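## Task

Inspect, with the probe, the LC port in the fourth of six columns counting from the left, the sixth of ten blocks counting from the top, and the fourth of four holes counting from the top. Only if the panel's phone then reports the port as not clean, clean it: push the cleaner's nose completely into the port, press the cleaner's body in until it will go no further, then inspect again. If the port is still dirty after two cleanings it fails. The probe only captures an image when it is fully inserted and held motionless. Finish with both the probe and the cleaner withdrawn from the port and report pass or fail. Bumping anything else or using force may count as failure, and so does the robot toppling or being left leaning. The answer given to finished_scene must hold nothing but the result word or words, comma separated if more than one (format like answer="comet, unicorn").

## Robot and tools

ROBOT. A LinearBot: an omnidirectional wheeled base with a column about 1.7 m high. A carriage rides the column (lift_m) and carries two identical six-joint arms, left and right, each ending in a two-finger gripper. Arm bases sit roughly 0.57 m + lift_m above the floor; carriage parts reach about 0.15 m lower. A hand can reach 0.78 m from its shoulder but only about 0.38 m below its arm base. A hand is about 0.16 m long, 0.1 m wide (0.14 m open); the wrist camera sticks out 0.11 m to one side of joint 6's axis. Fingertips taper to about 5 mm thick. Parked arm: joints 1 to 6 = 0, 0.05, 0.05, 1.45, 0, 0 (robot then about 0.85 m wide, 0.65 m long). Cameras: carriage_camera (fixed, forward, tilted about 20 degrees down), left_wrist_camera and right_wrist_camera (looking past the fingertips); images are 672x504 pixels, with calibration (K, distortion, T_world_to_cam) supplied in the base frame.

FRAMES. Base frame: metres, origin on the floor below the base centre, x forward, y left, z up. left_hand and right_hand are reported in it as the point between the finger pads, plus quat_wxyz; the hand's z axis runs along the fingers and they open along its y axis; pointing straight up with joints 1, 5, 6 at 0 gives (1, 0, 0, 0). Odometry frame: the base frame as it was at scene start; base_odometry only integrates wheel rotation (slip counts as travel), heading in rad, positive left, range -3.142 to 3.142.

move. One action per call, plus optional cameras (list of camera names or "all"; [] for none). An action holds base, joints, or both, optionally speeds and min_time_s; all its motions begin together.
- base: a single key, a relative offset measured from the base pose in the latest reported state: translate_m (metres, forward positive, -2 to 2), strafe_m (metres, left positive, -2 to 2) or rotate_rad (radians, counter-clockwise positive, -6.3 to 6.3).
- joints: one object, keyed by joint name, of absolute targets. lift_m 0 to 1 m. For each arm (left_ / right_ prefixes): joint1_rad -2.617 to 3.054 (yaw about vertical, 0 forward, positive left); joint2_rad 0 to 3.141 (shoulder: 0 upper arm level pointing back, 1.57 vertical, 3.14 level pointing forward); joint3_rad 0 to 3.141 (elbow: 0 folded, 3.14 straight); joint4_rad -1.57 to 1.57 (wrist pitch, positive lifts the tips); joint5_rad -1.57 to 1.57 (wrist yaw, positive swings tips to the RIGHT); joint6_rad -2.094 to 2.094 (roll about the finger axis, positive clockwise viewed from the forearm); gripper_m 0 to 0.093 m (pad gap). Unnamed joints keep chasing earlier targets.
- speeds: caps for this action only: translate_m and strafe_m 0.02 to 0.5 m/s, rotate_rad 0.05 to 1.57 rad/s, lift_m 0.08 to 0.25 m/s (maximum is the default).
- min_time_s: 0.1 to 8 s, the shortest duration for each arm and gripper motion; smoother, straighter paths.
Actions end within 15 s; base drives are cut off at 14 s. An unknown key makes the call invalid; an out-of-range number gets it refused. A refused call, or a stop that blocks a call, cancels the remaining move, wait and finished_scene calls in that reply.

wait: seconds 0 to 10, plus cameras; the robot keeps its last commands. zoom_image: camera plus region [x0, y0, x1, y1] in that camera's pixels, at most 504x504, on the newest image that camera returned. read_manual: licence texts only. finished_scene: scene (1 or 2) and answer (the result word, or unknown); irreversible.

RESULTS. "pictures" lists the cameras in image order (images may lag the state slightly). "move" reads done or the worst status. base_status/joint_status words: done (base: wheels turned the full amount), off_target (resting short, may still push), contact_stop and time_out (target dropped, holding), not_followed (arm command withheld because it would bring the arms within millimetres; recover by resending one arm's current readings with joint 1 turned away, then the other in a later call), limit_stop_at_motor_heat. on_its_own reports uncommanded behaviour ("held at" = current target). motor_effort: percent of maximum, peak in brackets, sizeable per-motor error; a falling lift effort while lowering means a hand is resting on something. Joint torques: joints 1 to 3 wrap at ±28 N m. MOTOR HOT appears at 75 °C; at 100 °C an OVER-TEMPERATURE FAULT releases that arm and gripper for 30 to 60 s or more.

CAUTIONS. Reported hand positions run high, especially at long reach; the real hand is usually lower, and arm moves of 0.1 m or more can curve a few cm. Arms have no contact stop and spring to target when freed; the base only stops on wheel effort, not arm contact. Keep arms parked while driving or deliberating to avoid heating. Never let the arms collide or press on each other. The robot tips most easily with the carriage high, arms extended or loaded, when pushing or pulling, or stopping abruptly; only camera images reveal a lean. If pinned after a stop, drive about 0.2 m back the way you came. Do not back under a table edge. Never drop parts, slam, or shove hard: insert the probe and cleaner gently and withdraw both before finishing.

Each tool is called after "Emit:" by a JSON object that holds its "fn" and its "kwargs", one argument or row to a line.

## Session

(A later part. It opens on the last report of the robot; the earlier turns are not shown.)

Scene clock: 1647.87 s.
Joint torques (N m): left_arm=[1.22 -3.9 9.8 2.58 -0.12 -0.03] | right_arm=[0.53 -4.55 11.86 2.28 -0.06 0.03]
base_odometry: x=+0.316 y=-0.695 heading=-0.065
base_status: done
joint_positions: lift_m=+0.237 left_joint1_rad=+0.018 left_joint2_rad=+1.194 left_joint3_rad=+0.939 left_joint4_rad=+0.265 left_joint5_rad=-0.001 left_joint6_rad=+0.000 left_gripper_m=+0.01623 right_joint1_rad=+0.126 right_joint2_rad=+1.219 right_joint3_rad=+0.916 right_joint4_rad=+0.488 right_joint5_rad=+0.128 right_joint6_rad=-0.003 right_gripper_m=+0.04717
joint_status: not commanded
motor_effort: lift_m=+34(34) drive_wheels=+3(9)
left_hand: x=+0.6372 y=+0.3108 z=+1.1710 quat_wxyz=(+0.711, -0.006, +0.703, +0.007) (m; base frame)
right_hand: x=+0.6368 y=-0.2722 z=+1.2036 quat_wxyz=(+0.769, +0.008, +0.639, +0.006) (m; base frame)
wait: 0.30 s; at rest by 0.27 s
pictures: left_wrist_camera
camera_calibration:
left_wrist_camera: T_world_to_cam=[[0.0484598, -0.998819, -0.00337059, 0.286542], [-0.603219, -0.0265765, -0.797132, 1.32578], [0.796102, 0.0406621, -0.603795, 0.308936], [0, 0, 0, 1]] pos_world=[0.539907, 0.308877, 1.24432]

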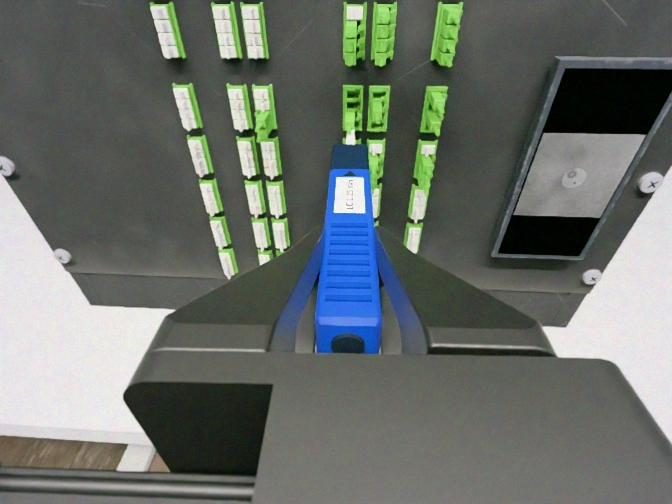

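Emit:
{"fn": "move", "kwargs": {
  "base": {"translate_m":-0.006},
  "joints": {"left_joint1_rad":0.044,"left_joint5_rad":0.048},
  "speeds": {"translate_m":0.02},
  "min_time_s": 0.5,
  "cameras": []
}}

Emit:
{"fn": "wait", "kwargs": {
  "seconds": 0.3,
  "cameras": ["left_wrist_camera"]
}}

Emit:
{"fn": "zoom_image", "kwargs": {
  "camera": "left_wrist_camera",
  "region": [320, 80, 390, 150]
}}

Scene clock: 1659.93 s.
Joint torques (N m): left_arm=[1.18 -3.7 9.77 2.62 -0.08 -0.03] | right_arm=[0.66 -4.44 11.78 2.25 -0.05 0.03]
move: done
base_odometry: x=+0.310 y=-0.695 heading=-0.065
base_status: done
joint_positions: lift_m=+0.237 left_joint1_rad=+0.037 left_joint2_rad=+1.194 left_joint3_rad=+0.939 left_joint4_rad=+0.265 left_joint5_rad=+0.038 left_joint6_rad=+0.000 left_gripper_m=+0.01623 right_joint1_rad=+0.126 right_joint2_rad=+1.219 right_joint3_rad=+0.916 right_joint4_rad=+0.488 right_joint5_rad=+0.128 right_joint6_rad=-0.003 right_gripper_m=+0.04717
joint_status: all done
motor_effort: lift_m=+34(34) drive_wheels=+0(9)
left_hand: x=+0.6371 y=+0.3122 z=+1.1710 quat_wxyz=(+0.711, +0.001, +0.703, +0.000) (m; base frame)
right_hand: x=+0.6368 y=-0.2723 z=+1.2036 quat_wxyz=(+0.769, +0.008, +0.639, +0.006) (m; base frame)
pictures: none
No camera images: "cameras" was empty.

Scene clock: 1660.23 s.
Joint torques (N m): left_arm=[1.24 -3.99 9.91 2.6 -0.05 -0.02] | right_arm=[0.57 -4.55 11.7 2.26 -0.05 0.04]
base_odometry: x=+0.310 y=-0.695 heading=-0.065
base_status: done
joint_positions: lift_m=+0.237 left_joint1_rad=+0.037 left_joint2_rad=+1.194 left_joint3_rad=+0.939 left_joint4_rad=+0.265 left_joint5_rad=+0.039 left_joint6_rad=+0.000 left_gripper_m=+0.01623 right_joint1_rad=+0.126 right_joint2_rad=+1.219 right_joint3_rad=+0.916 right_joint4_rad=+0.488 right_joint5_rad=+0.128 right_joint6_rad=-0.003 right_gripper_m=+0.04717
joint_status: all done
motor_effort: lift_m=+34(34) drive_wheels=+0(9)
left_hand: x=+0.6371 y=+0.3120 z=+1.1710 quat_wxyz=(+0.711, +0.001, +0.703, -0.001) (m; base frame)
right_hand: x=+0.6368 y=-0.2723 z=+1.2036 quat_wxyz=(+0.769, +0.008, +0.639, +0.006) (m; base frame)
wait: 0.30 s; at rest by 0.27 s
pictures: left_wrist_camera
camera_calibration:
left_wrist_camera: T_world_to_cam=[[0.0278763, -0.999604, -0.00382747, 0.30165], [-0.603641, -0.0137817, -0.797137, 1.32205], [0.796769, 0.0245316, -0.603786, 0.313551], [0, 0, 0, 1]] pos_world=[0.539804, 0.312059, 1.24432]

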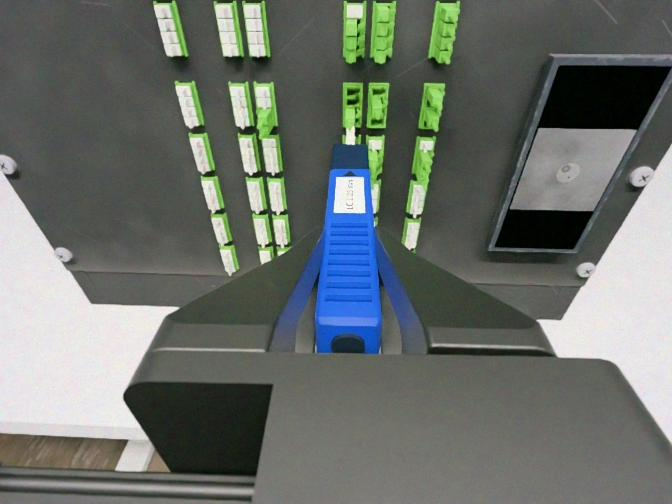

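Scaled by 7.200 from the camera's 672x504 image, which has a finer 960x720 frame.

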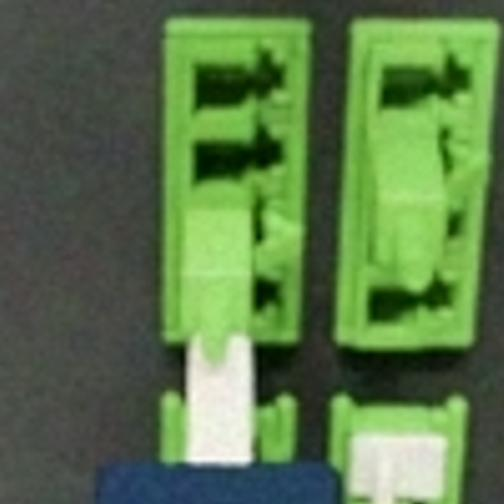

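Emit:
{"fn": "move", "kwargs": {
  "base": {"translate_m":0.008},
  "speeds": {"translate_m":0.02},
  "cameras": []
}}

Emit:
{"fn": "wait", "kwargs": {
  "seconds": 0.3,
  "cameras": ["left_wrist_camera"]
}}

Emit:
{"fn": "zoom_image", "kwargs": {
  "camera": "left_wrist_camera",
  "region": [320, 80, 390, 150]
}}

Scene clock: 1666.70 s.
Joint torques (N m): left_arm=[1.14 -3.17 9.7 2.72 -0.05 -0.03] | right_arm=[0.66 -4.48 11.66 2.26 -0.05 0.02]
move: done
base_odometry: x=+0.318 y=-0.695 heading=-0.065
base_status: done
joint_positions: lift_m=+0.237 left_joint1_rad=+0.038 left_joint2_rad=+1.187 left_joint3_rad=+0.939 left_joint4_rad=+0.256 left_joint5_rad=+0.039 left_joint6_rad=+0.000 left_gripper_m=+0.01623 right_joint1_rad=+0.126 right_joint2_rad=+1.219 right_joint3_rad=+0.916 right_joint4_rad=+0.488 right_joint5_rad=+0.128 right_joint6_rad=-0.003 right_gripper_m=+0.04717
joint_status: not commanded
motor_effort: lift_m=+34(34) drive_wheels=+2(10)
left_hand: x=+0.6354 y=+0.3124 z=+1.1717 quat_wxyz=(+0.710, +0.001, +0.704, +0.000) (m; base frame)
right_hand: x=+0.6368 y=-0.2723 z=+1.2036 quat_wxyz=(+0.769, +0.008, +0.639, +0.006) (m; base frame)
pictures: none
No camera images: "cameras" was empty.

Scene clock: 1667.00 s.
Joint torques (N m): left_arm=[1.14 -3.15 9.77 2.73 -0.05 -0.02] | right_arm=[0.55 -4.75 11.73 2.29 -0.06 0.03]
base_odometry: x=+0.318 y=-0.695 heading=-0.065
base_status: done
joint_positions: lift_m=+0.237 left_joint1_rad=+0.038 left_joint2_rad=+1.187 left_joint3_rad=+0.939 left_joint4_rad=+0.256 left_joint5_rad=+0.039 left_joint6_rad=+0.000 left_gripper_m=+0.01623 right_joint1_rad=+0.126 right_joint2_rad=+1.219 right_joint3_rad=+0.916 right_joint4_rad=+0.488 right_joint5_rad=+0.128 right_joint6_rad=-0.003 right_gripper_m=+0.04717
joint_status: not commanded
motor_effort: lift_m=+34(34) drive_wheels=+2(10)
left_hand: x=+0.6354 y=+0.3124 z=+1.1717 quat_wxyz=(+0.710, +0.001, +0.704, +0.000) (m; base frame)
right_hand: x=+0.6368 y=-0.2723 z=+1.2036 quat_wxyz=(+0.769, +0.008, +0.639, +0.006) (m; base frame)
wait: 0.30 s; at rest by 0.27 s
pictures: left_wrist_camera
camera_calibration:
left_wrist_camera: T_world_to_cam=[[0.0290125, -0.999572, -0.00385117, 0.301407], [-0.604848, -0.014488, -0.796209, 1.32151], [0.795812, 0.0254294, -0.60501, 0.317121], [0, 0, 0, 1]] pos_world=[0.538202, 0.31236, 1.24522]

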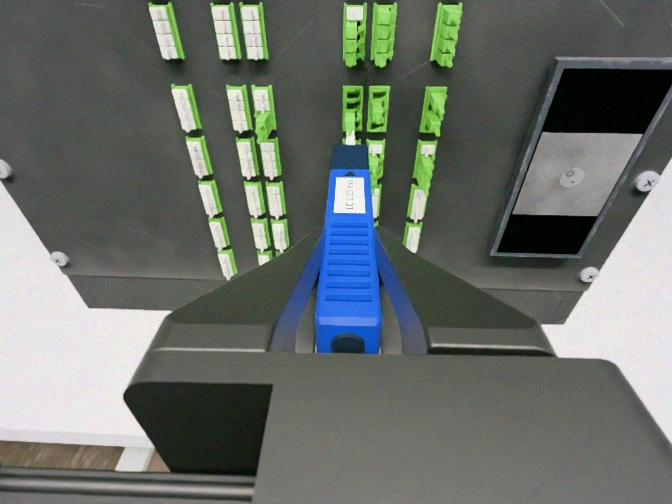

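Scaled by 7.200 from the camera's 672x504 image, which has a finer 960x720 frame.

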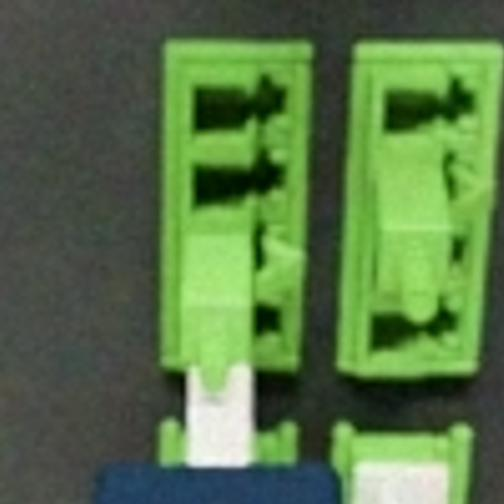

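Emit:
{"fn": "move", "kwargs": {
  "base": {"translate_m":-0.012},
  "joints": {"lift_m":0.2355},
  "speeds": {"translate_m":0.03},
  "cameras": []
}}

Emit:
{"fn": "wait", "kwargs": {
  "seconds": 0.3,
  "cameras": ["left_wrist_camera"]
}}

Emit:
{"fn": "zoom_image", "kwargs": {
  "camera": "left_wrist_camera",
  "region": [320, 80, 390, 150]
}}

Scene clock: 1679.97 s.
Joint torques (N m): left_arm=[1.14 -4.12 9.89 2.52 -0.05 -0.03] | right_arm=[0.57 -4.49 11.7 2.29 -0.06 0.02]
move: done
base_odometry: x=+0.306 y=-0.695 heading=-0.065
base_status: done
joint_positions: lift_m=+0.235 left_joint1_rad=+0.038 left_joint2_rad=+1.195 left_joint3_rad=+0.939 left_joint4_rad=+0.268 left_joint5_rad=+0.039 left_joint6_rad=+0.000 left_gripper_m=+0.01623 right_joint1_rad=+0.126 right_joint2_rad=+1.219 right_joint3_rad=+0.916 right_joint4_rad=+0.487 right_joint5_rad=+0.128 right_joint6_rad=-0.003 right_gripper_m=+0.04717
joint_status: all done
motor_effort: lift_m=+35(36) drive_wheels=-3(10)
left_hand: x=+0.6374 y=+0.3125 z=+1.1697 quat_wxyz=(+0.711, +0.001, +0.703, +0.000) (m; base frame)
right_hand: x=+0.6368 y=-0.2724 z=+1.2019 quat_wxyz=(+0.769, +0.008, +0.640, +0.006) (m; base frame)
pictures: none
No camera images: "cameras" was empty.

Scene clock: 1680.27 s.
Joint torques (N m): left_arm=[1.13 -3.95 9.83 2.55 -0.05 -0.03] | right_arm=[0.57 -4.56 11.78 2.29 -0.06 0.03]
base_odometry: x=+0.306 y=-0.695 heading=-0.065
base_status: done
joint_positions: lift_m=+0.235 left_joint1_rad=+0.038 left_joint2_rad=+1.195 left_joint3_rad=+0.939 left_joint4_rad=+0.270 left_joint5_rad=+0.039 left_joint6_rad=+0.000 left_gripper_m=+0.01623 right_joint1_rad=+0.126 right_joint2_rad=+1.219 right_joint3_rad=+0.916 right_joint4_rad=+0.487 right_joint5_rad=+0.128 right_joint6_rad=-0.003 right_gripper_m=+0.04717
joint_status: all done
motor_effort: lift_m=+35(36) drive_wheels=+0(10)
left_hand: x=+0.6374 y=+0.3125 z=+1.1701 quat_wxyz=(+0.712, +0.001, +0.702, +0.000) (m; base frame)
right_hand: x=+0.6368 y=-0.2724 z=+1.2019 quat_wxyz=(+0.769, +0.008, +0.640, +0.006) (m; base frame)
wait: 0.30 s; at rest by 0.27 s
pictures: left_wrist_camera
camera_calibration:
left_wrist_camera: T_world_to_cam=[[0.0290516, -0.999571, -0.00384574, 0.301424], [-0.60086, -0.0143885, -0.799225, 1.32238], [0.798826, 0.0255295, -0.60102, 0.307953], [0, 0, 0, 1]] pos_world=[0.53981, 0.31246, 1.24313]

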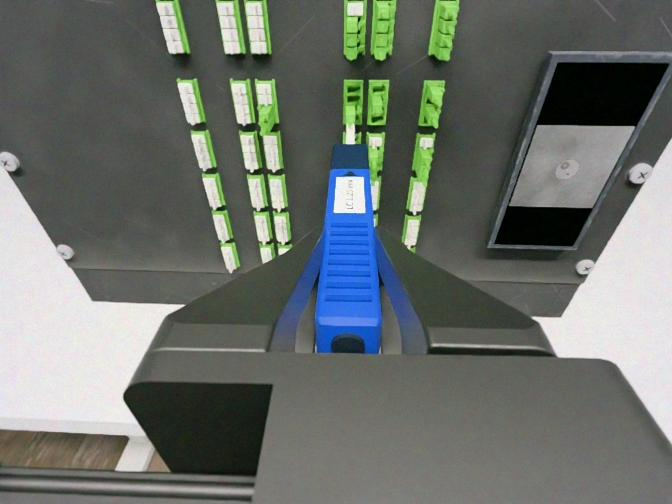

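Scaled by 7.200 from the camera's 672x504 image, which has a finer 960x720 frame.

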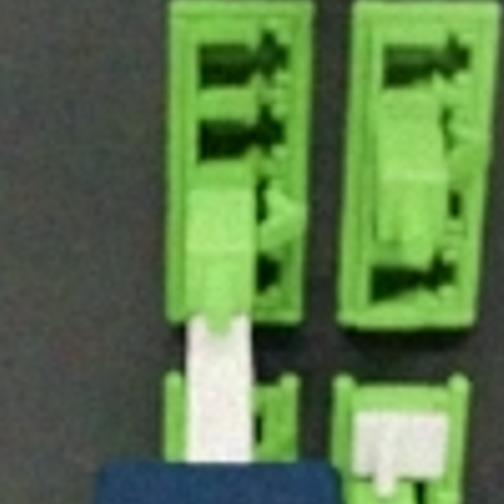

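Emit:
{"fn": "move", "kwargs": {
  "base": {"translate_m":0.006},
  "joints": {"lift_m":0.2343},
  "speeds": {"translate_m":0.02},
  "cameras": []
}}

Emit:
{"fn": "wait", "kwargs": {
  "seconds": 0.3,
  "cameras": ["left_wrist_camera"]
}}

Emit:
{"fn": "zoom_image", "kwargs": {
  "camera": "left_wrist_camera",
  "region": [320, 80, 390, 150]
}}

Emit:
{"fn": "move", "kwargs": {
  "base": {"translate_m":0.006},
  "speeds": {"translate_m":0.02},
  "cameras": []
}}

Emit:
{"fn": "wait", "kwargs": {
  "seconds": 0.3,
  "cameras": ["left_wrist_camera"]
}}

Emit:
{"fn": "zoom_image", "kwargs": {
  "camera": "left_wrist_camera",
  "region": [320, 80, 390, 150]
}}

Scene clock: 1690.40 s.
Joint torques (N m): left_arm=[1.14 -4.25 9.94 2.5 -0.05 -0.02] | right_arm=[0.62 -4.33 11.82 2.3 -0.06 0.02]
move: done
base_odometry: x=+0.312 y=-0.695 heading=-0.065
base_status: done
joint_positions: lift_m=+0.234 left_joint1_rad=+0.038 left_joint2_rad=+1.197 left_joint3_rad=+0.939 left_joint4_rad=+0.273 left_joint5_rad=+0.039 left_joint6_rad=+0.000 left_gripper_m=+0.01623 right_joint1_rad=+0.126 right_joint2_rad=+1.219 right_joint3_rad=+0.916 right_joint4_rad=+0.487 right_joint5_rad=+0.128 right_joint6_rad=-0.003 right_gripper_m=+0.04717
joint_status: all done
motor_effort: lift_m=+35(37) drive_wheels=-1(10)
left_hand: x=+0.6377 y=+0.3125 z=+1.1691 quat_wxyz=(+0.713, +0.001, +0.701, +0.000) (m; base frame)
right_hand: x=+0.6368 y=-0.2724 z=+1.2008 quat_wxyz=(+0.769, +0.008, +0.639, +0.006) (m; base frame)
pictures: none
No camera images: "cameras" was empty.

Scene clock: 1690.70 s.
Joint torques (N m): left_arm=[1.14 -4.25 9.83 2.55 -0.05 -0.02] | right_arm=[0.53 -4.57 11.69 2.24 -0.06 0.03]
base_odometry: x=+0.312 y=-0.695 heading=-0.065
base_status: done
joint_positions: lift_m=+0.234 left_joint1_rad=+0.038 left_joint2_rad=+1.197 left_joint3_rad=+0.939 left_joint4_rad=+0.273 left_joint5_rad=+0.039 left_joint6_rad=+0.000 left_gripper_m=+0.01623 right_joint1_rad=+0.126 right_joint2_rad=+1.219 right_joint3_rad=+0.916 right_joint4_rad=+0.487 right_joint5_rad=+0.128 right_joint6_rad=-0.003 right_gripper_m=+0.04717
joint_status: all done
motor_effort: lift_m=+35(37) drive_wheels=-3(10)
left_hand: x=+0.6377 y=+0.3125 z=+1.1691 quat_wxyz=(+0.713, +0.001, +0.701, +0.000) (m; base frame)
right_hand: x=+0.6368 y=-0.2724 z=+1.2008 quat_wxyz=(+0.769, +0.008, +0.639, +0.006) (m; base frame)
wait: 0.30 s; at rest by 0.27 s
pictures: left_wrist_camera
camera_calibration:
left_wrist_camera: T_world_to_cam=[[0.0289996, -0.999572, -0.00387217, 0.301475], [-0.599375, -0.0142887, -0.800341, 1.32218], [0.799943, 0.0255305, -0.599533, 0.30468], [0, 0, 0, 1]] pos_world=[0.540012, 0.31246, 1.24203]

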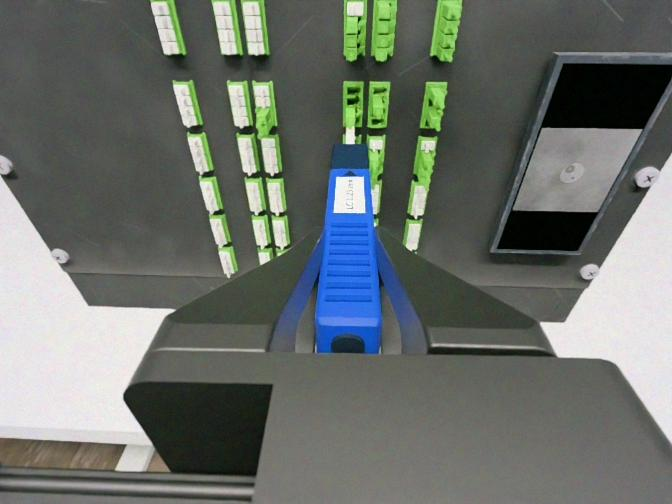

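Scaled by 7.200 from the camera's 672x504 image, which has a finer 960x720 frame.

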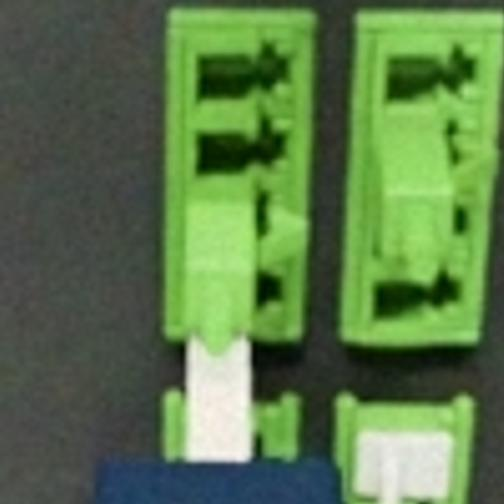

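Scene clock: 1691.50 s.
Joint torques (N m): left_arm=[1.14 -4.27 9.76 2.52 -0.05 -0.02] | right_arm=[0.58 -4.57 11.75 2.32 -0.05 0.03]
move: done
base_odometry: x=+0.318 y=-0.696 heading=-0.065
base_status: done
joint_positions: lift_m=+0.234 left_joint1_rad=+0.038 left_joint2_rad=+1.197 left_joint3_rad=+0.939 left_joint4_rad=+0.273 left_joint5_rad=+0.039 left_joint6_rad=+0.000 left_gripper_m=+0.01623 right_joint1_rad=+0.126 right_joint2_rad=+1.219 right_joint3_rad=+0.916 right_joint4_rad=+0.487 right_joint5_rad=+0.128 right_joint6_rad=-0.003 right_gripper_m=+0.04717
joint_status: not commanded
motor_effort: lift_m=+35(35) drive_wheels=+1(11)
left_hand: x=+0.6377 y=+0.3125 z=+1.1692 quat_wxyz=(+0.713, +0.001, +0.701, +0.000) (m; base frame)
right_hand: x=+0.6368 y=-0.2724 z=+1.2008 quat_wxyz=(+0.769, +0.008, +0.639, +0.006) (m; base frame)
pictures: none
No camera images: "cameras" was empty.

Scene clock: 1691.80 s.
Joint torques (N m): left_arm=[1.14 -4.1 9.81 2.49 -0.05 -0.02] | right_arm=[0.54 -4.36 11.56 2.3 -0.06 0.03]
base_odometry: x=+0.318 y=-0.696 heading=-0.065
base_status: done
joint_positions: lift_m=+0.234 left_joint1_rad=+0.038 left_joint2_rad=+1.197 left_joint3_rad=+0.939 left_joint4_rad=+0.273 left_joint5_rad=+0.039 left_joint6_rad=+0.000 left_gripper_m=+0.01623 right_joint1_rad=+0.126 right_joint2_rad=+1.219 right_joint3_rad=+0.916 right_joint4_rad=+0.487 right_joint5_rad=+0.128 right_joint6_rad=-0.003 right_gripper_m=+0.04717
joint_status: not commanded
motor_effort: lift_m=+35(35) drive_wheels=+1(11)
left_hand: x=+0.6377 y=+0.3125 z=+1.1692 quat_wxyz=(+0.713, +0.001, +0.701, +0.000) (m; base frame)
right_hand: x=+0.6368 y=-0.2724 z=+1.2008 quat_wxyz=(+0.769, +0.008, +0.639, +0.006) (m; base frame)
wait: 0.30 s; at rest by 0.27 s
pictures: left_wrist_camera
camera_calibration:
left_wrist_camera: T_world_to_cam=[[0.0290016, -0.999572, -0.00386195, 0.301462], [-0.599086, -0.0142889, -0.800557, 1.32229], [0.800159, 0.0255311, -0.599244, 0.304205], [0, 0, 0, 1]] pos_world=[0.540013, 0.31246, 1.24203]

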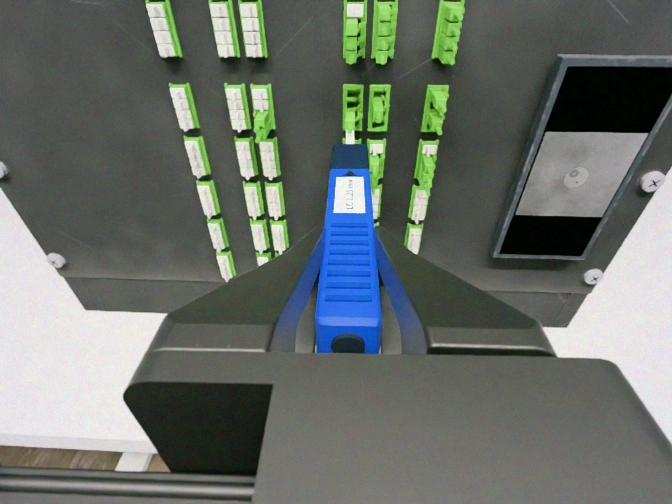

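Scaled by 7.200 from the camera's 672x504 image, which has a finer 960x720 frame.

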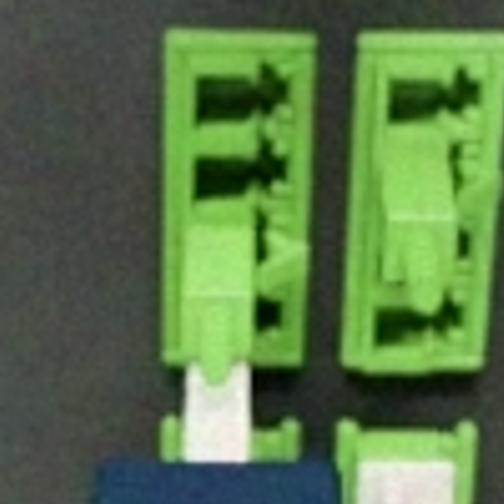

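Emit:
{"fn": "move", "kwargs": {
  "base": {"translate_m":0.006},
  "speeds": {"translate_m":0.02},
  "cameras": []
}}

Emit:
{"fn": "wait", "kwargs": {
  "seconds": 0.3,
  "cameras": ["left_wrist_camera"]
}}

Emit:
{"fn": "zoom_image", "kwargs": {
  "camera": "left_wrist_camera",
  "region": [320, 80, 390, 150]
}}

Scene clock: 1700.00 s.
Joint torques (N m): left_arm=[1.03 -4.26 9.83 2.56 -0.05 -0.03] | right_arm=[0.73 -4.49 11.7 2.28 -0.06 0.03]
move: done
base_odometry: x=+0.324 y=-0.696 heading=-0.066
base_status: done
joint_positions: lift_m=+0.234 left_joint1_rad=+0.039 left_joint2_rad=+1.197 left_joint3_rad=+0.939 left_joint4_rad=+0.273 left_joint5_rad=+0.039 left_joint6_rad=+0.000 left_gripper_m=+0.01623 right_joint1_rad=+0.126 right_joint2_rad=+1.219 right_joint3_rad=+0.916 right_joint4_rad=+0.487 right_joint5_rad=+0.128 right_joint6_rad=-0.003 right_gripper_m=+0.04717
joint_status: not commanded
motor_effort: lift_m=+35(35) drive_wheels=+2(8)
left_hand: x=+0.6377 y=+0.3130 z=+1.1690 quat_wxyz=(+0.713, +0.000, +0.702, +0.000) (m; base frame)
right_hand: x=+0.6368 y=-0.2724 z=+1.2008 quat_wxyz=(+0.769, +0.008, +0.639, +0.006) (m; base frame)
pictures: none
No camera images: "cameras" was empty.

Scene clock: 1700.30 s.
Joint torques (N m): left_arm=[1.05 -4.29 9.8 2.52 -0.05 -0.03] | right_arm=[0.46 -4.56 11.66 2.24 -0.07 0.03]
base_odometry: x=+0.324 y=-0.696 heading=-0.066
base_status: done
joint_positions: lift_m=+0.234 left_joint1_rad=+0.039 left_joint2_rad=+1.197 left_joint3_rad=+0.939 left_joint4_rad=+0.273 left_joint5_rad=+0.039 left_joint6_rad=+0.000 left_gripper_m=+0.01623 right_joint1_rad=+0.126 right_joint2_rad=+1.219 right_joint3_rad=+0.916 right_joint4_rad=+0.487 right_joint5_rad=+0.128 right_joint6_rad=-0.003 right_gripper_m=+0.04717
joint_status: not commanded
motor_effort: lift_m=+35(35) drive_wheels=+2(8)
left_hand: x=+0.6377 y=+0.3130 z=+1.1690 quat_wxyz=(+0.713, +0.000, +0.702, +0.000) (m; base frame)
right_hand: x=+0.6368 y=-0.2724 z=+1.2008 quat_wxyz=(+0.769, +0.008, +0.639, +0.006) (m; base frame)
wait: 0.30 s; at rest by 0.27 s
pictures: left_wrist_camera
camera_calibration:
left_wrist_camera: T_world_to_cam=[[0.0301394, -0.999538, -0.00385696, 0.301131], [-0.599674, -0.0149948, -0.800104, 1.32219], [0.799677, 0.0264276, -0.599849, 0.304869], [0, 0, 0, 1]] pos_world=[0.540012, 0.312761, 1.24193]

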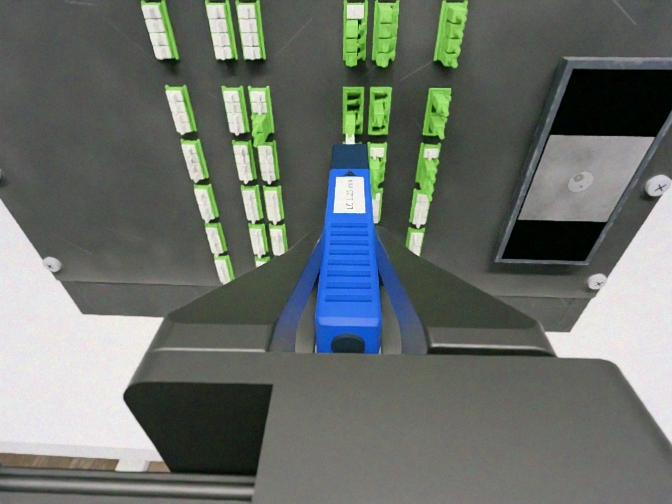

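Scaled by 7.200 from the camera's 672x504 image, which has a finer 960x720 frame.

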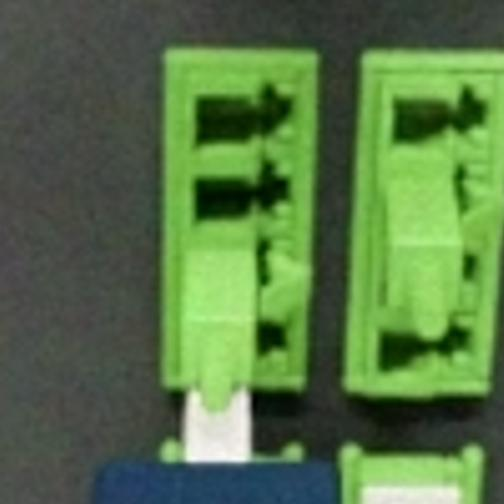

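Emit:
{"fn": "move", "kwargs": {
  "base": {"translate_m":0.006},
  "speeds": {"translate_m":0.02},
  "cameras": []
}}

Emit:
{"fn": "wait", "kwargs": {
  "seconds": 0.3,
  "cameras": ["left_wrist_camera"]
}}

Emit:
{"fn": "zoom_image", "kwargs": {
  "camera": "left_wrist_camera",
  "region": [320, 80, 390, 150]
}}

Scene clock: 1706.40 s.
Joint torques (N m): left_arm=[0.92 -3.66 9.81 2.62 -0.05 -0.03] | right_arm=[0.57 -4.53 11.77 2.26 -0.06 0.03]
move: done
base_odometry: x=+0.330 y=-0.697 heading=-0.066
base_status: done
joint_positions: lift_m=+0.234 left_joint1_rad=+0.040 left_joint2_rad=+1.192 left_joint3_rad=+0.939 left_joint4_rad=+0.267 left_joint5_rad=+0.039 left_joint6_rad=+0.000 left_gripper_m=+0.01623 right_joint1_rad=+0.126 right_joint2_rad=+1.219 right_joint3_rad=+0.916 right_joint4_rad=+0.488 right_joint5_rad=+0.128 right_joint6_rad=-0.003 right_gripper_m=+0.04717
joint_status: not commanded
motor_effort: lift_m=+35(35) drive_wheels=+3(9)
left_hand: x=+0.6366 y=+0.3134 z=+1.1695 quat_wxyz=(+0.712, +0.000, +0.702, +0.001) (m; base frame)
right_hand: x=+0.6368 y=-0.2724 z=+1.2009 quat_wxyz=(+0.769, +0.008, +0.639, +0.006) (m; base frame)
pictures: none
No camera images: "cameras" was empty.

Scene clock: 1706.70 s.
Joint torques (N m): left_arm=[0.96 -3.73 9.87 2.59 -0.05 -0.02] | right_arm=[0.57 -4.53 11.64 2.26 -0.05 0.03]
base_odometry: x=+0.330 y=-0.697 heading=-0.066
base_status: done
joint_positions: lift_m=+0.234 left_joint1_rad=+0.040 left_joint2_rad=+1.192 left_joint3_rad=+0.939 left_joint4_rad=+0.267 left_joint5_rad=+0.039 left_joint6_rad=+0.000 left_gripper_m=+0.01623 right_joint1_rad=+0.126 right_joint2_rad=+1.219 right_joint3_rad=+0.916 right_joint4_rad=+0.488 right_joint5_rad=+0.128 right_joint6_rad=-0.003 right_gripper_m=+0.04717
joint_status: not commanded
motor_effort: lift_m=+35(35) drive_wheels=+2(9)
left_hand: x=+0.6366 y=+0.3134 z=+1.1695 quat_wxyz=(+0.712, +0.000, +0.702, +0.001) (m; base frame)
right_hand: x=+0.6368 y=-0.2724 z=+1.2009 quat_wxyz=(+0.769, +0.008, +0.639, +0.006) (m; base frame)
wait: 0.30 s; at rest by 0.27 s
pictures: left_wrist_camera
camera_calibration:
left_wrist_camera: T_world_to_cam=[[0.0312744, -0.999503, -0.00386579, 0.300952], [-0.600548, -0.0156991, -0.799435, 1.32186], [0.798977, 0.0273234, -0.600741, 0.307163], [0, 0, 0, 1]] pos_world=[0.53901, 0.313162, 1.24243]

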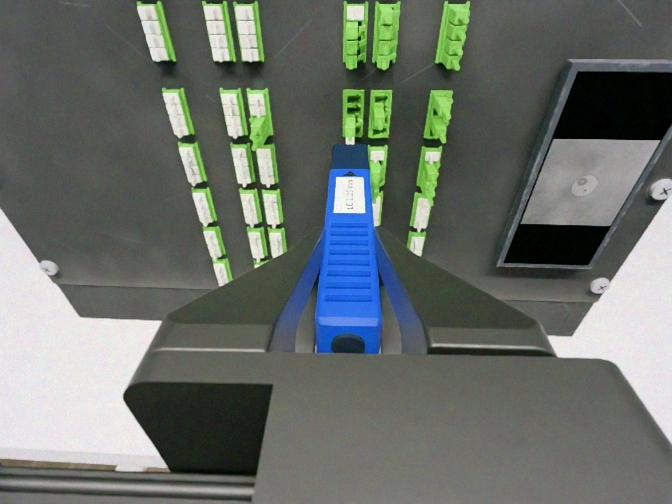

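Scaled by 7.200 from the camera's 672x504 image, which has a finer 960x720 frame.

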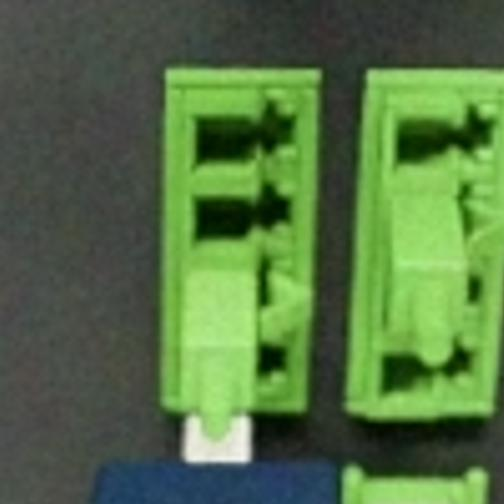

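Emit:
{"fn": "move", "kwargs": {
  "base": {"translate_m":0.005},
  "speeds": {"translate_m":0.02},
  "cameras": []
}}

Emit:
{"fn": "wait", "kwargs": {
  "seconds": 0.3,
  "cameras": ["left_wrist_camera"]
}}

Emit:
{"fn": "zoom_image", "kwargs": {
  "camera": "left_wrist_camera",
  "region": [320, 80, 390, 150]
}}

Scene clock: 1711.47 s.
Joint torques (N m): left_arm=[0.88 -1.95 9.77 2.86 -0.04 -0.03] | right_arm=[0.58 -4.52 11.78 2.27 -0.06 0.02]
move: done
base_odometry: x=+0.335 y=-0.697 heading=-0.067
base_status: done
joint_positions: lift_m=+0.234 left_joint1_rad=+0.041 left_joint2_rad=+1.176 left_joint3_rad=+0.939 left_joint4_rad=+0.245 left_joint5_rad=+0.039 left_joint6_rad=+0.000 left_gripper_m=+0.01623 right_joint1_rad=+0.126 right_joint2_rad=+1.219 right_joint3_rad=+0.916 right_joint4_rad=+0.488 right_joint5_rad=+0.128 right_joint6_rad=-0.003 right_gripper_m=+0.04717
joint_status: not commanded
motor_effort: lift_m=+35(35) drive_wheels=+3(10)
left_hand: x=+0.6326 y=+0.3136 z=+1.1705 quat_wxyz=(+0.710, -0.001, +0.704, +0.001) (m; base frame)
right_hand: x=+0.6368 y=-0.2724 z=+1.2009 quat_wxyz=(+0.769, +0.008, +0.639, +0.006) (m; base frame)
pictures: none
No camera images: "cameras" was empty.

Scene clock: 1711.77 s.
Joint torques (N m): left_arm=[0.87 -1.89 9.85 2.83 -0.05 -0.03] | right_arm=[0.57 -4.44 11.77 2.31 -0.05 0.02]
base_odometry: x=+0.335 y=-0.697 heading=-0.067
base_status: done
joint_positions: lift_m=+0.234 left_joint1_rad=+0.041 left_joint2_rad=+1.176 left_joint3_rad=+0.939 left_joint4_rad=+0.245 left_joint5_rad=+0.039 left_joint6_rad=+0.000 left_gripper_m=+0.01623 right_joint1_rad=+0.126 right_joint2_rad=+1.219 right_joint3_rad=+0.916 right_joint4_rad=+0.488 right_joint5_rad=+0.128 right_joint6_rad=-0.003 right_gripper_m=+0.04717
joint_status: not commanded
motor_effort: lift_m=+35(35) drive_wheels=+3(10)
left_hand: x=+0.6326 y=+0.3136 z=+1.1705 quat_wxyz=(+0.710, -0.001, +0.704, +0.001) (m; base frame)
right_hand: x=+0.6368 y=-0.2724 z=+1.2009 quat_wxyz=(+0.769, +0.008, +0.639, +0.006) (m; base frame)
wait: 0.30 s; at rest by 0.27 s
pictures: left_wrist_camera
camera_calibration:
left_wrist_camera: T_world_to_cam=[[0.0320712, -0.999478, -0.00379811, 0.30065], [-0.605414, -0.0164026, -0.795742, 1.31926], [0.795264, 0.0278198, -0.605624, 0.31883], [0, 0, 0, 1]] pos_world=[0.535501, 0.313262, 1.24402]

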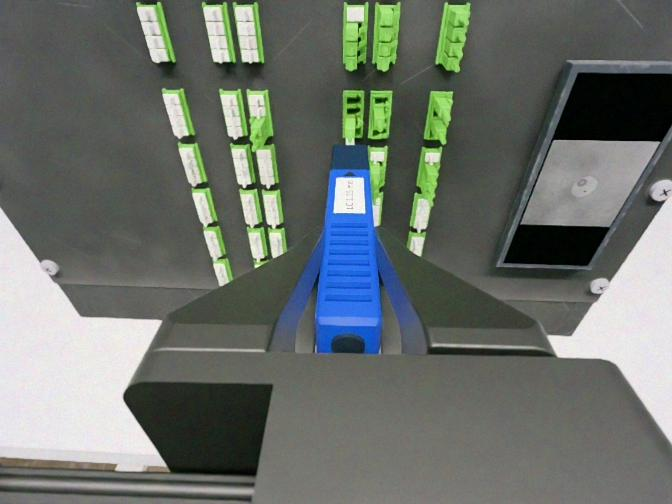

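Scaled by 7.200 from the camera's 672x504 image, which has a finer 960x720 frame.

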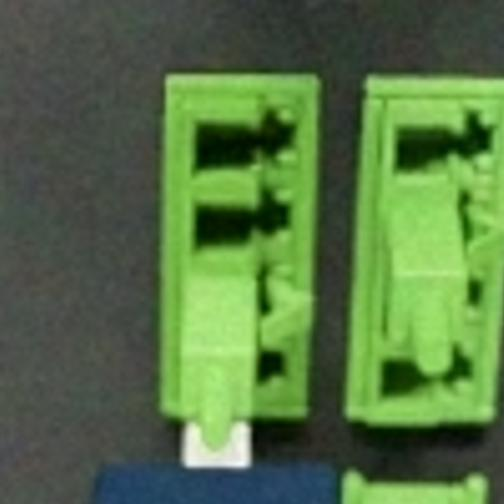

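Emit:
{"fn": "move", "kwargs": {
  "base": {"translate_m":0.006},
  "speeds": {"translate_m":0.03},
  "cameras": []
}}

Emit:
{"fn": "wait", "kwargs": {
  "seconds": 0.3,
  "cameras": ["left_wrist_camera"]
}}

Emit:
{"fn": "zoom_image", "kwargs": {
  "camera": "left_wrist_camera",
  "region": [320, 80, 390, 150]
}}

Scene clock: 1718.47 s.
Joint torques (N m): left_arm=[0.8 -0.43 9.66 3.21 -0.04 -0.03] | right_arm=[0.54 -4.53 11.69 2.26 -0.06 0.03]
move: done
base_odometry: x=+0.341 y=-0.698 heading=-0.067
base_status: done
joint_positions: lift_m=+0.234 left_joint1_rad=+0.042 left_joint2_rad=+1.161 left_joint3_rad=+0.939 left_joint4_rad=+0.217 left_joint5_rad=+0.038 left_joint6_rad=+0.000 left_gripper_m=+0.01623 right_joint1_rad=+0.126 right_joint2_rad=+1.219 right_joint3_rad=+0.916 right_joint4_rad=+0.488 right_joint5_rad=+0.128 right_joint6_rad=-0.003 right_gripper_m=+0.04717
joint_status: not commanded
motor_effort: lift_m=+35(35) drive_wheels=+3(16)
left_hand: x=+0.6291 y=+0.3141 z=+1.1694 quat_wxyz=(+0.705, -0.002, +0.709, +0.002) (m; base frame)
right_hand: x=+0.6368 y=-0.2724 z=+1.2009 quat_wxyz=(+0.769, +0.008, +0.639, +0.006) (m; base frame)
pictures: none
No camera images: "cameras" was empty.

Scene clock: 1718.77 s.
Joint torques (N m): left_arm=[0.81 -0.36 9.73 3.17 -0.04 -0.03] | right_arm=[0.61 -4.57 11.63 2.29 -0.05 0.03]
base_odometry: x=+0.341 y=-0.698 heading=-0.067
base_status: done
joint_positions: lift_m=+0.234 left_joint1_rad=+0.042 left_joint2_rad=+1.161 left_joint3_rad=+0.939 left_joint4_rad=+0.217 left_joint5_rad=+0.038 left_joint6_rad=+0.000 left_gripper_m=+0.01623 right_joint1_rad=+0.126 right_joint2_rad=+1.219 right_joint3_rad=+0.916 right_joint4_rad=+0.488 right_joint5_rad=+0.128 right_joint6_rad=-0.003 right_gripper_m=+0.04717
joint_status: not commanded
motor_effort: lift_m=+35(35) drive_wheels=+3(16)
left_hand: x=+0.6291 y=+0.3141 z=+1.1694 quat_wxyz=(+0.705, -0.002, +0.709, +0.002) (m; base frame)
right_hand: x=+0.6368 y=-0.2724 z=+1.2009 quat_wxyz=(+0.769, +0.008, +0.639, +0.006) (m; base frame)
wait: 0.30 s; at rest by 0.27 s
pictures: left_wrist_camera
camera_calibration:
left_wrist_camera: T_world_to_cam=[[0.0343048, -0.999405, -0.00370684, 0.299709], [-0.615605, -0.0182086, -0.787844, 1.31408], [0.787308, 0.0293088, -0.615864, 0.337594], [0, 0, 0, 1]] pos_world=[0.532881, 0.313563, 1.24431]

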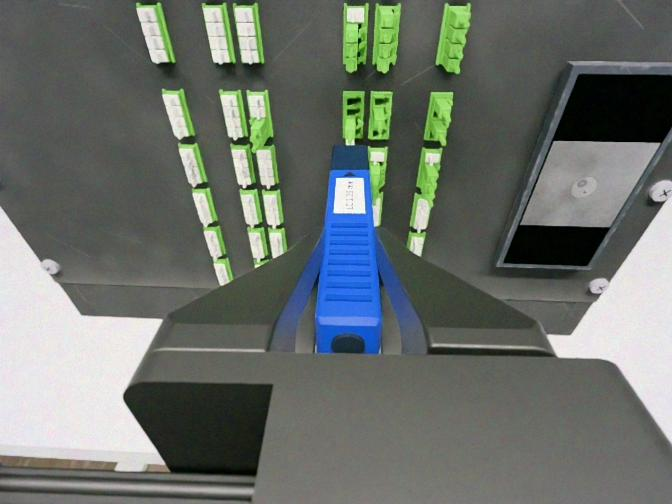

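Scaled by 7.200 from the camera's 672x504 image, which has a finer 960x720 frame.

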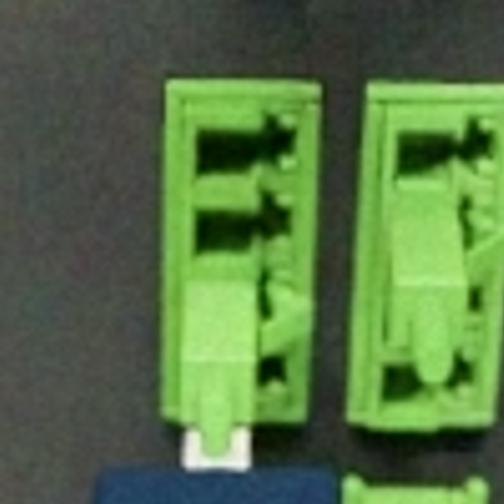

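Emit:
{"fn": "move", "kwargs": {
  "base": {"translate_m":-0.03},
  "speeds": {"translate_m":0.04},
  "cameras": []
}}

Emit:
{"fn": "move", "kwargs": {
  "base": {"translate_m":-0.10},
  "speeds": {"translate_m":0.1},
  "cameras": ["left_wrist_camera"]
}}

Emit:
{"fn": "move", "kwargs": {
  "base": {"strafe_m":0.583},
  "joints": {"lift_m":0.2035},
  "speeds": {"strafe_m":0.2},
  "cameras": []
}}

Emit:
{"fn": "wait", "kwargs": {
  "seconds": 0.3,
  "cameras": ["right_wrist_camera"]
}}

Emit:
{"fn": "zoom_image", "kwargs": {
  "camera": "right_wrist_camera",
  "region": [310, 130, 360, 180]
}}

Scene clock: 1729.47 s.
Joint torques (N m): left_arm=[0.81 -4.26 9.8 2.5 -0.05 -0.02] | right_arm=[0.58 -4.56 11.77 2.28 -0.07 0.03]
move: done
base_odometry: x=+0.311 y=-0.696 heading=-0.066
base_status: done
joint_positions: lift_m=+0.234 left_joint1_rad=+0.042 left_joint2_rad=+1.197 left_joint3_rad=+0.939 left_joint4_rad=+0.273 left_joint5_rad=+0.039 left_joint6_rad=+0.000 left_gripper_m=+0.01623 right_joint1_rad=+0.126 right_joint2_rad=+1.219 right_joint3_rad=+0.916 right_joint4_rad=+0.488 right_joint5_rad=+0.128 right_joint6_rad=-0.003 right_gripper_m=+0.04717
joint_status: not commanded
motor_effort: lift_m=+35(35) drive_wheels=+2(12)
left_hand: x=+0.6378 y=+0.3144 z=+1.1691 quat_wxyz=(+0.713, -0.001, +0.701, +0.002) (m; base frame)
right_hand: x=+0.6368 y=-0.2724 z=+1.2009 quat_wxyz=(+0.769, +0.008, +0.639, +0.006) (m; base frame)
pictures: none
No camera images: "cameras" was empty.

Scene clock: 1731.23 s.
Joint torques (N m): left_arm=[0.81 -4.16 9.94 2.5 -0.05 -0.02] | right_arm=[0.54 -4.33 11.7 2.25 -0.05 0.03]
move: done
base_odometry: x=+0.211 y=-0.689 heading=-0.066
base_status: done
joint_positions: lift_m=+0.234 left_joint1_rad=+0.042 left_joint2_rad=+1.197 left_joint3_rad=+0.939 left_joint4_rad=+0.274 left_joint5_rad=+0.039 left_joint6_rad=+0.000 left_gripper_m=+0.01623 right_joint1_rad=+0.126 right_joint2_rad=+1.219 right_joint3_rad=+0.916 right_joint4_rad=+0.488 right_joint5_rad=+0.128 right_joint6_rad=-0.003 right_gripper_m=+0.04717
joint_status: not commanded
motor_effort: lift_m=+35(35) drive_wheels=-2(15)
left_hand: x=+0.6378 y=+0.3143 z=+1.1693 quat_wxyz=(+0.713, -0.001, +0.701, +0.001) (m; base frame)
right_hand: x=+0.6368 y=-0.2724 z=+1.2009 quat_wxyz=(+0.769, +0.008, +0.639, +0.006) (m; base frame)
pictures: left_wrist_camera
camera_calibration:
left_wrist_camera: T_world_to_cam=[[0.0332223, -0.999441, -0.00386127, 0.300444], [-0.598705, -0.0168077, -0.800794, 1.32319], [0.800281, 0.028916, -0.598928, 0.30265], [0, 0, 0, 1]] pos_world=[0.540014, 0.313764, 1.24203]

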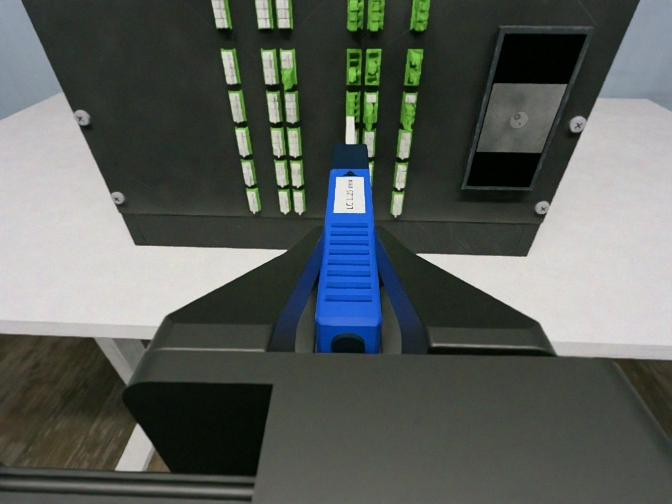

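Scene clock: 1735.23 s.
Joint torques (N m): left_arm=[0.77 -4.66 9.77 2.55 -0.08 -0.02] | right_arm=[0.77 -4.55 11.6 2.28 -0.07 0.03]
move: done
base_odometry: x=+0.250 y=-0.108 heading=-0.066
base_status: done
joint_positions: lift_m=+0.203 left_joint1_rad=+0.042 left_joint2_rad=+1.201 left_joint3_rad=+0.940 left_joint4_rad=+0.272 left_joint5_rad=+0.042 left_joint6_rad=+0.000 left_gripper_m=+0.01623 right_joint1_rad=+0.125 right_joint2_rad=+1.219 right_joint3_rad=+0.916 right_joint4_rad=+0.482 right_joint5_rad=+0.130 right_joint6_rad=-0.003 right_gripper_m=+0.04717
joint_status: all done
motor_effort: lift_m=+36(38) drive_wheels=-4(10)
left_hand: x=+0.6386 y=+0.3138 z=+1.1367 quat_wxyz=(+0.711, +0.000, +0.703, +0.000) (m; base frame)
right_hand: x=+0.6371 y=-0.2728 z=+1.1685 quat_wxyz=(+0.767, +0.009, +0.642, +0.005) (m; base frame)
pictures: none
No camera images: "cameras" was empty.

Scene clock: 1735.53 s.
Joint torques (N m): left_arm=[0.91 -4.64 9.77 2.58 -0.08 -0.02] | right_arm=[0.57 -4.52 11.71 2.36 -0.07 0.02]
base_odometry: x=+0.250 y=-0.108 heading=-0.066
base_status: done
joint_positions: lift_m=+0.203 left_joint1_rad=+0.042 left_joint2_rad=+1.201 left_joint3_rad=+0.940 left_joint4_rad=+0.272 left_joint5_rad=+0.042 left_joint6_rad=+0.000 left_gripper_m=+0.01623 right_joint1_rad=+0.125 right_joint2_rad=+1.219 right_joint3_rad=+0.916 right_joint4_rad=+0.482 right_joint5_rad=+0.130 right_joint6_rad=-0.003 right_gripper_m=+0.04717
joint_status: all done
motor_effort: lift_m=+36(38) drive_wheels=-3(10)
left_hand: x=+0.6386 y=+0.3138 z=+1.1367 quat_wxyz=(+0.711, +0.000, +0.703, +0.000) (m; base frame)
right_hand: x=+0.6371 y=-0.2728 z=+1.1685 quat_wxyz=(+0.767, +0.009, +0.642, +0.005) (m; base frame)
wait: 0.30 s; at rest by 0.27 s
pictures: right_wrist_camera
camera_calibration:
right_wrist_camera: T_world_to_cam=[[0.00191742, -0.999645, -0.0265723, -0.243821], [-0.395125, 0.0236528, -0.918323, 1.33803], [0.918625, 0.0122602, -0.394939, 0.00605177], [0, 0, 0, 1]] pos_world=[0.523598, -0.275457, 1.22466]

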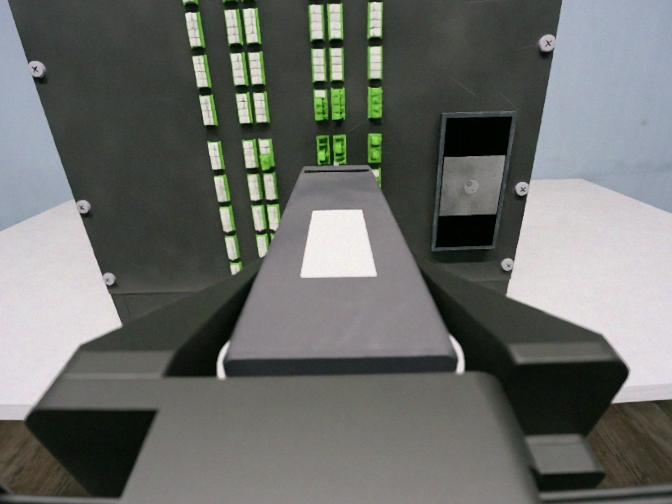

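Scaled by 10.080 from the camera's 672x504 image, which has a finer 960x720 frame.

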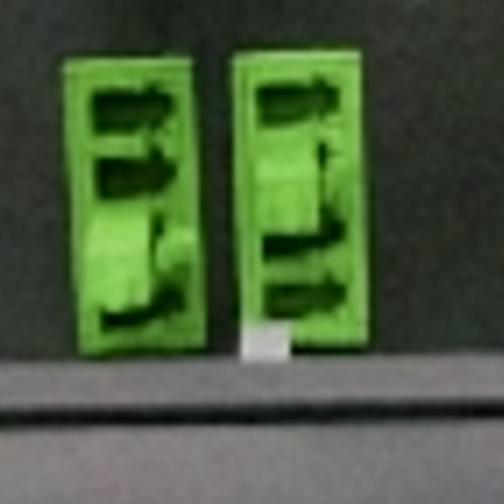

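Emit:
{"fn": "move", "kwargs": {
  "base": {"translate_m":-0.04},
  "speeds": {"translate_m":0.1},
  "cameras": []
}}

Emit:
{"fn": "move", "kwargs": {
  "base": {"rotate_rad":0.008},
  "joints": {"right_joint4_rad":0.566},
  "cameras": []
}}

Emit:
{"fn": "wait", "kwargs": {
  "seconds": 0.3,
  "cameras": ["right_wrist_camera"]
}}

Emit:
{"fn": "zoom_image", "kwargs": {
  "camera": "right_wrist_camera",
  "region": [310, 130, 360, 180]
}}

Scene clock: 1744.20 s.
Joint torques (N m): left_arm=[0.83 -4.67 9.73 2.48 -0.08 -0.02] | right_arm=[0.65 -4.55 11.62 2.31 -0.09 0.03]
move: done
base_odometry: x=+0.210 y=-0.105 heading=-0.066
base_status: done
joint_positions: lift_m=+0.203 left_joint1_rad=+0.042 left_joint2_rad=+1.201 left_joint3_rad=+0.940 left_joint4_rad=+0.274 left_joint5_rad=+0.042 left_joint6_rad=+0.000 left_gripper_m=+0.01623 right_joint1_rad=+0.125 right_joint2_rad=+1.219 right_joint3_rad=+0.916 right_joint4_rad=+0.485 right_joint5_rad=+0.130 right_joint6_rad=-0.003 right_gripper_m=+0.04717
joint_status: not commanded
motor_effort: lift_m=+35(36) drive_wheels=-2(9)
left_hand: x=+0.6386 y=+0.3138 z=+1.1372 quat_wxyz=(+0.712, +0.000, +0.702, +0.000) (m; base frame)
right_hand: x=+0.6369 y=-0.2728 z=+1.1695 quat_wxyz=(+0.768, +0.009, +0.640, +0.005) (m; base frame)
pictures: none
No camera images: "cameras" was empty.

Scene clock: 1744.73 s.
Joint torques (N m): left_arm=[0.76 -4.78 9.66 2.55 -0.08 -0.02] | right_arm=[0.62 -4.49 11.69 2.34 -0.08 0.02]
move: off_target
base_odometry: x=+0.210 y=-0.105 heading=-0.059
base_status: done
joint_positions: lift_m=+0.203 left_joint1_rad=+0.044 left_joint2_rad=+1.201 left_joint3_rad=+0.940 left_joint4_rad=+0.274 left_joint5_rad=+0.043 left_joint6_rad=+0.000 left_gripper_m=+0.01623 right_joint1_rad=+0.126 right_joint2_rad=+1.219 right_joint3_rad=+0.916 right_joint4_rad=+0.489 right_joint5_rad=+0.130 right_joint6_rad=-0.003 right_gripper_m=+0.04717
joint_status: right_joint4_rad off_target (ended at +0.489, target +0.566)
motor_effort: lift_m=+35(35) drive_wheels=-6(7)
left_hand: x=+0.6386 y=+0.3143 z=+1.1372 quat_wxyz=(+0.712, +0.000, +0.702, +0.001) (m; base frame)
right_hand: x=+0.6367 y=-0.2725 z=+1.1704 quat_wxyz=(+0.769, +0.009, +0.639, +0.006) (m; base frame)
pictures: none
No camera images: "cameras" was empty.

Scene clock: 1745.03 s.
Joint torques (N m): left_arm=[0.68 -4.62 9.76 2.5 -0.09 -0.03] | right_arm=[0.68 -4.53 11.66 2.32 -0.08 0.03]
base_odometry: x=+0.210 y=-0.105 heading=-0.059
base_status: done
joint_positions: lift_m=+0.203 left_joint1_rad=+0.044 left_joint2_rad=+1.201 left_joint3_rad=+0.940 left_joint4_rad=+0.274 left_joint5_rad=+0.043 left_joint6_rad=+0.000 left_gripper_m=+0.01623 right_joint1_rad=+0.126 right_joint2_rad=+1.219 right_joint3_rad=+0.916 right_joint4_rad=+0.489 right_joint5_rad=+0.130 right_joint6_rad=-0.003 right_gripper_m=+0.04717
joint_status: right_joint4_rad off_target (ended at +0.489, target +0.566)
motor_effort: lift_m=+35(35) drive_wheels=-6(7)
left_hand: x=+0.6386 y=+0.3143 z=+1.1372 quat_wxyz=(+0.712, +0.000, +0.702, +0.001) (m; base frame)
right_hand: x=+0.6367 y=-0.2725 z=+1.1704 quat_wxyz=(+0.769, +0.009, +0.639, +0.006) (m; base frame)
wait: 0.30 s; at rest by 0.27 s
pictures: right_wrist_camera
camera_calibration:
right_wrist_camera: T_world_to_cam=[[0.0028097, -0.999618, -0.0274971, -0.242921], [-0.388178, 0.0242507, -0.921265, 1.33875], [0.92158, 0.0132623, -0.387962, -0.00266683], [0, 0, 0, 1]] pos_world=[0.522813, -0.275258, 1.22563]

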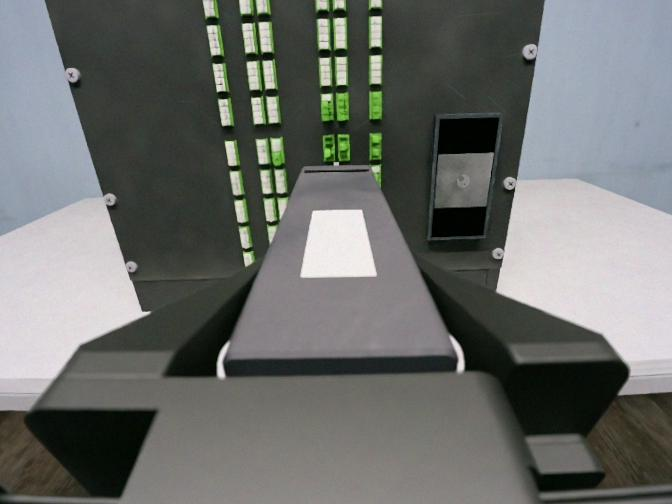

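Scaled by 10.080 from the camera's 672x504 image, which has a finer 960x720 frame.

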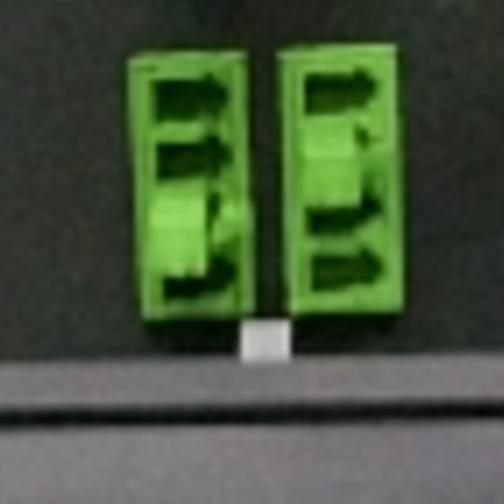

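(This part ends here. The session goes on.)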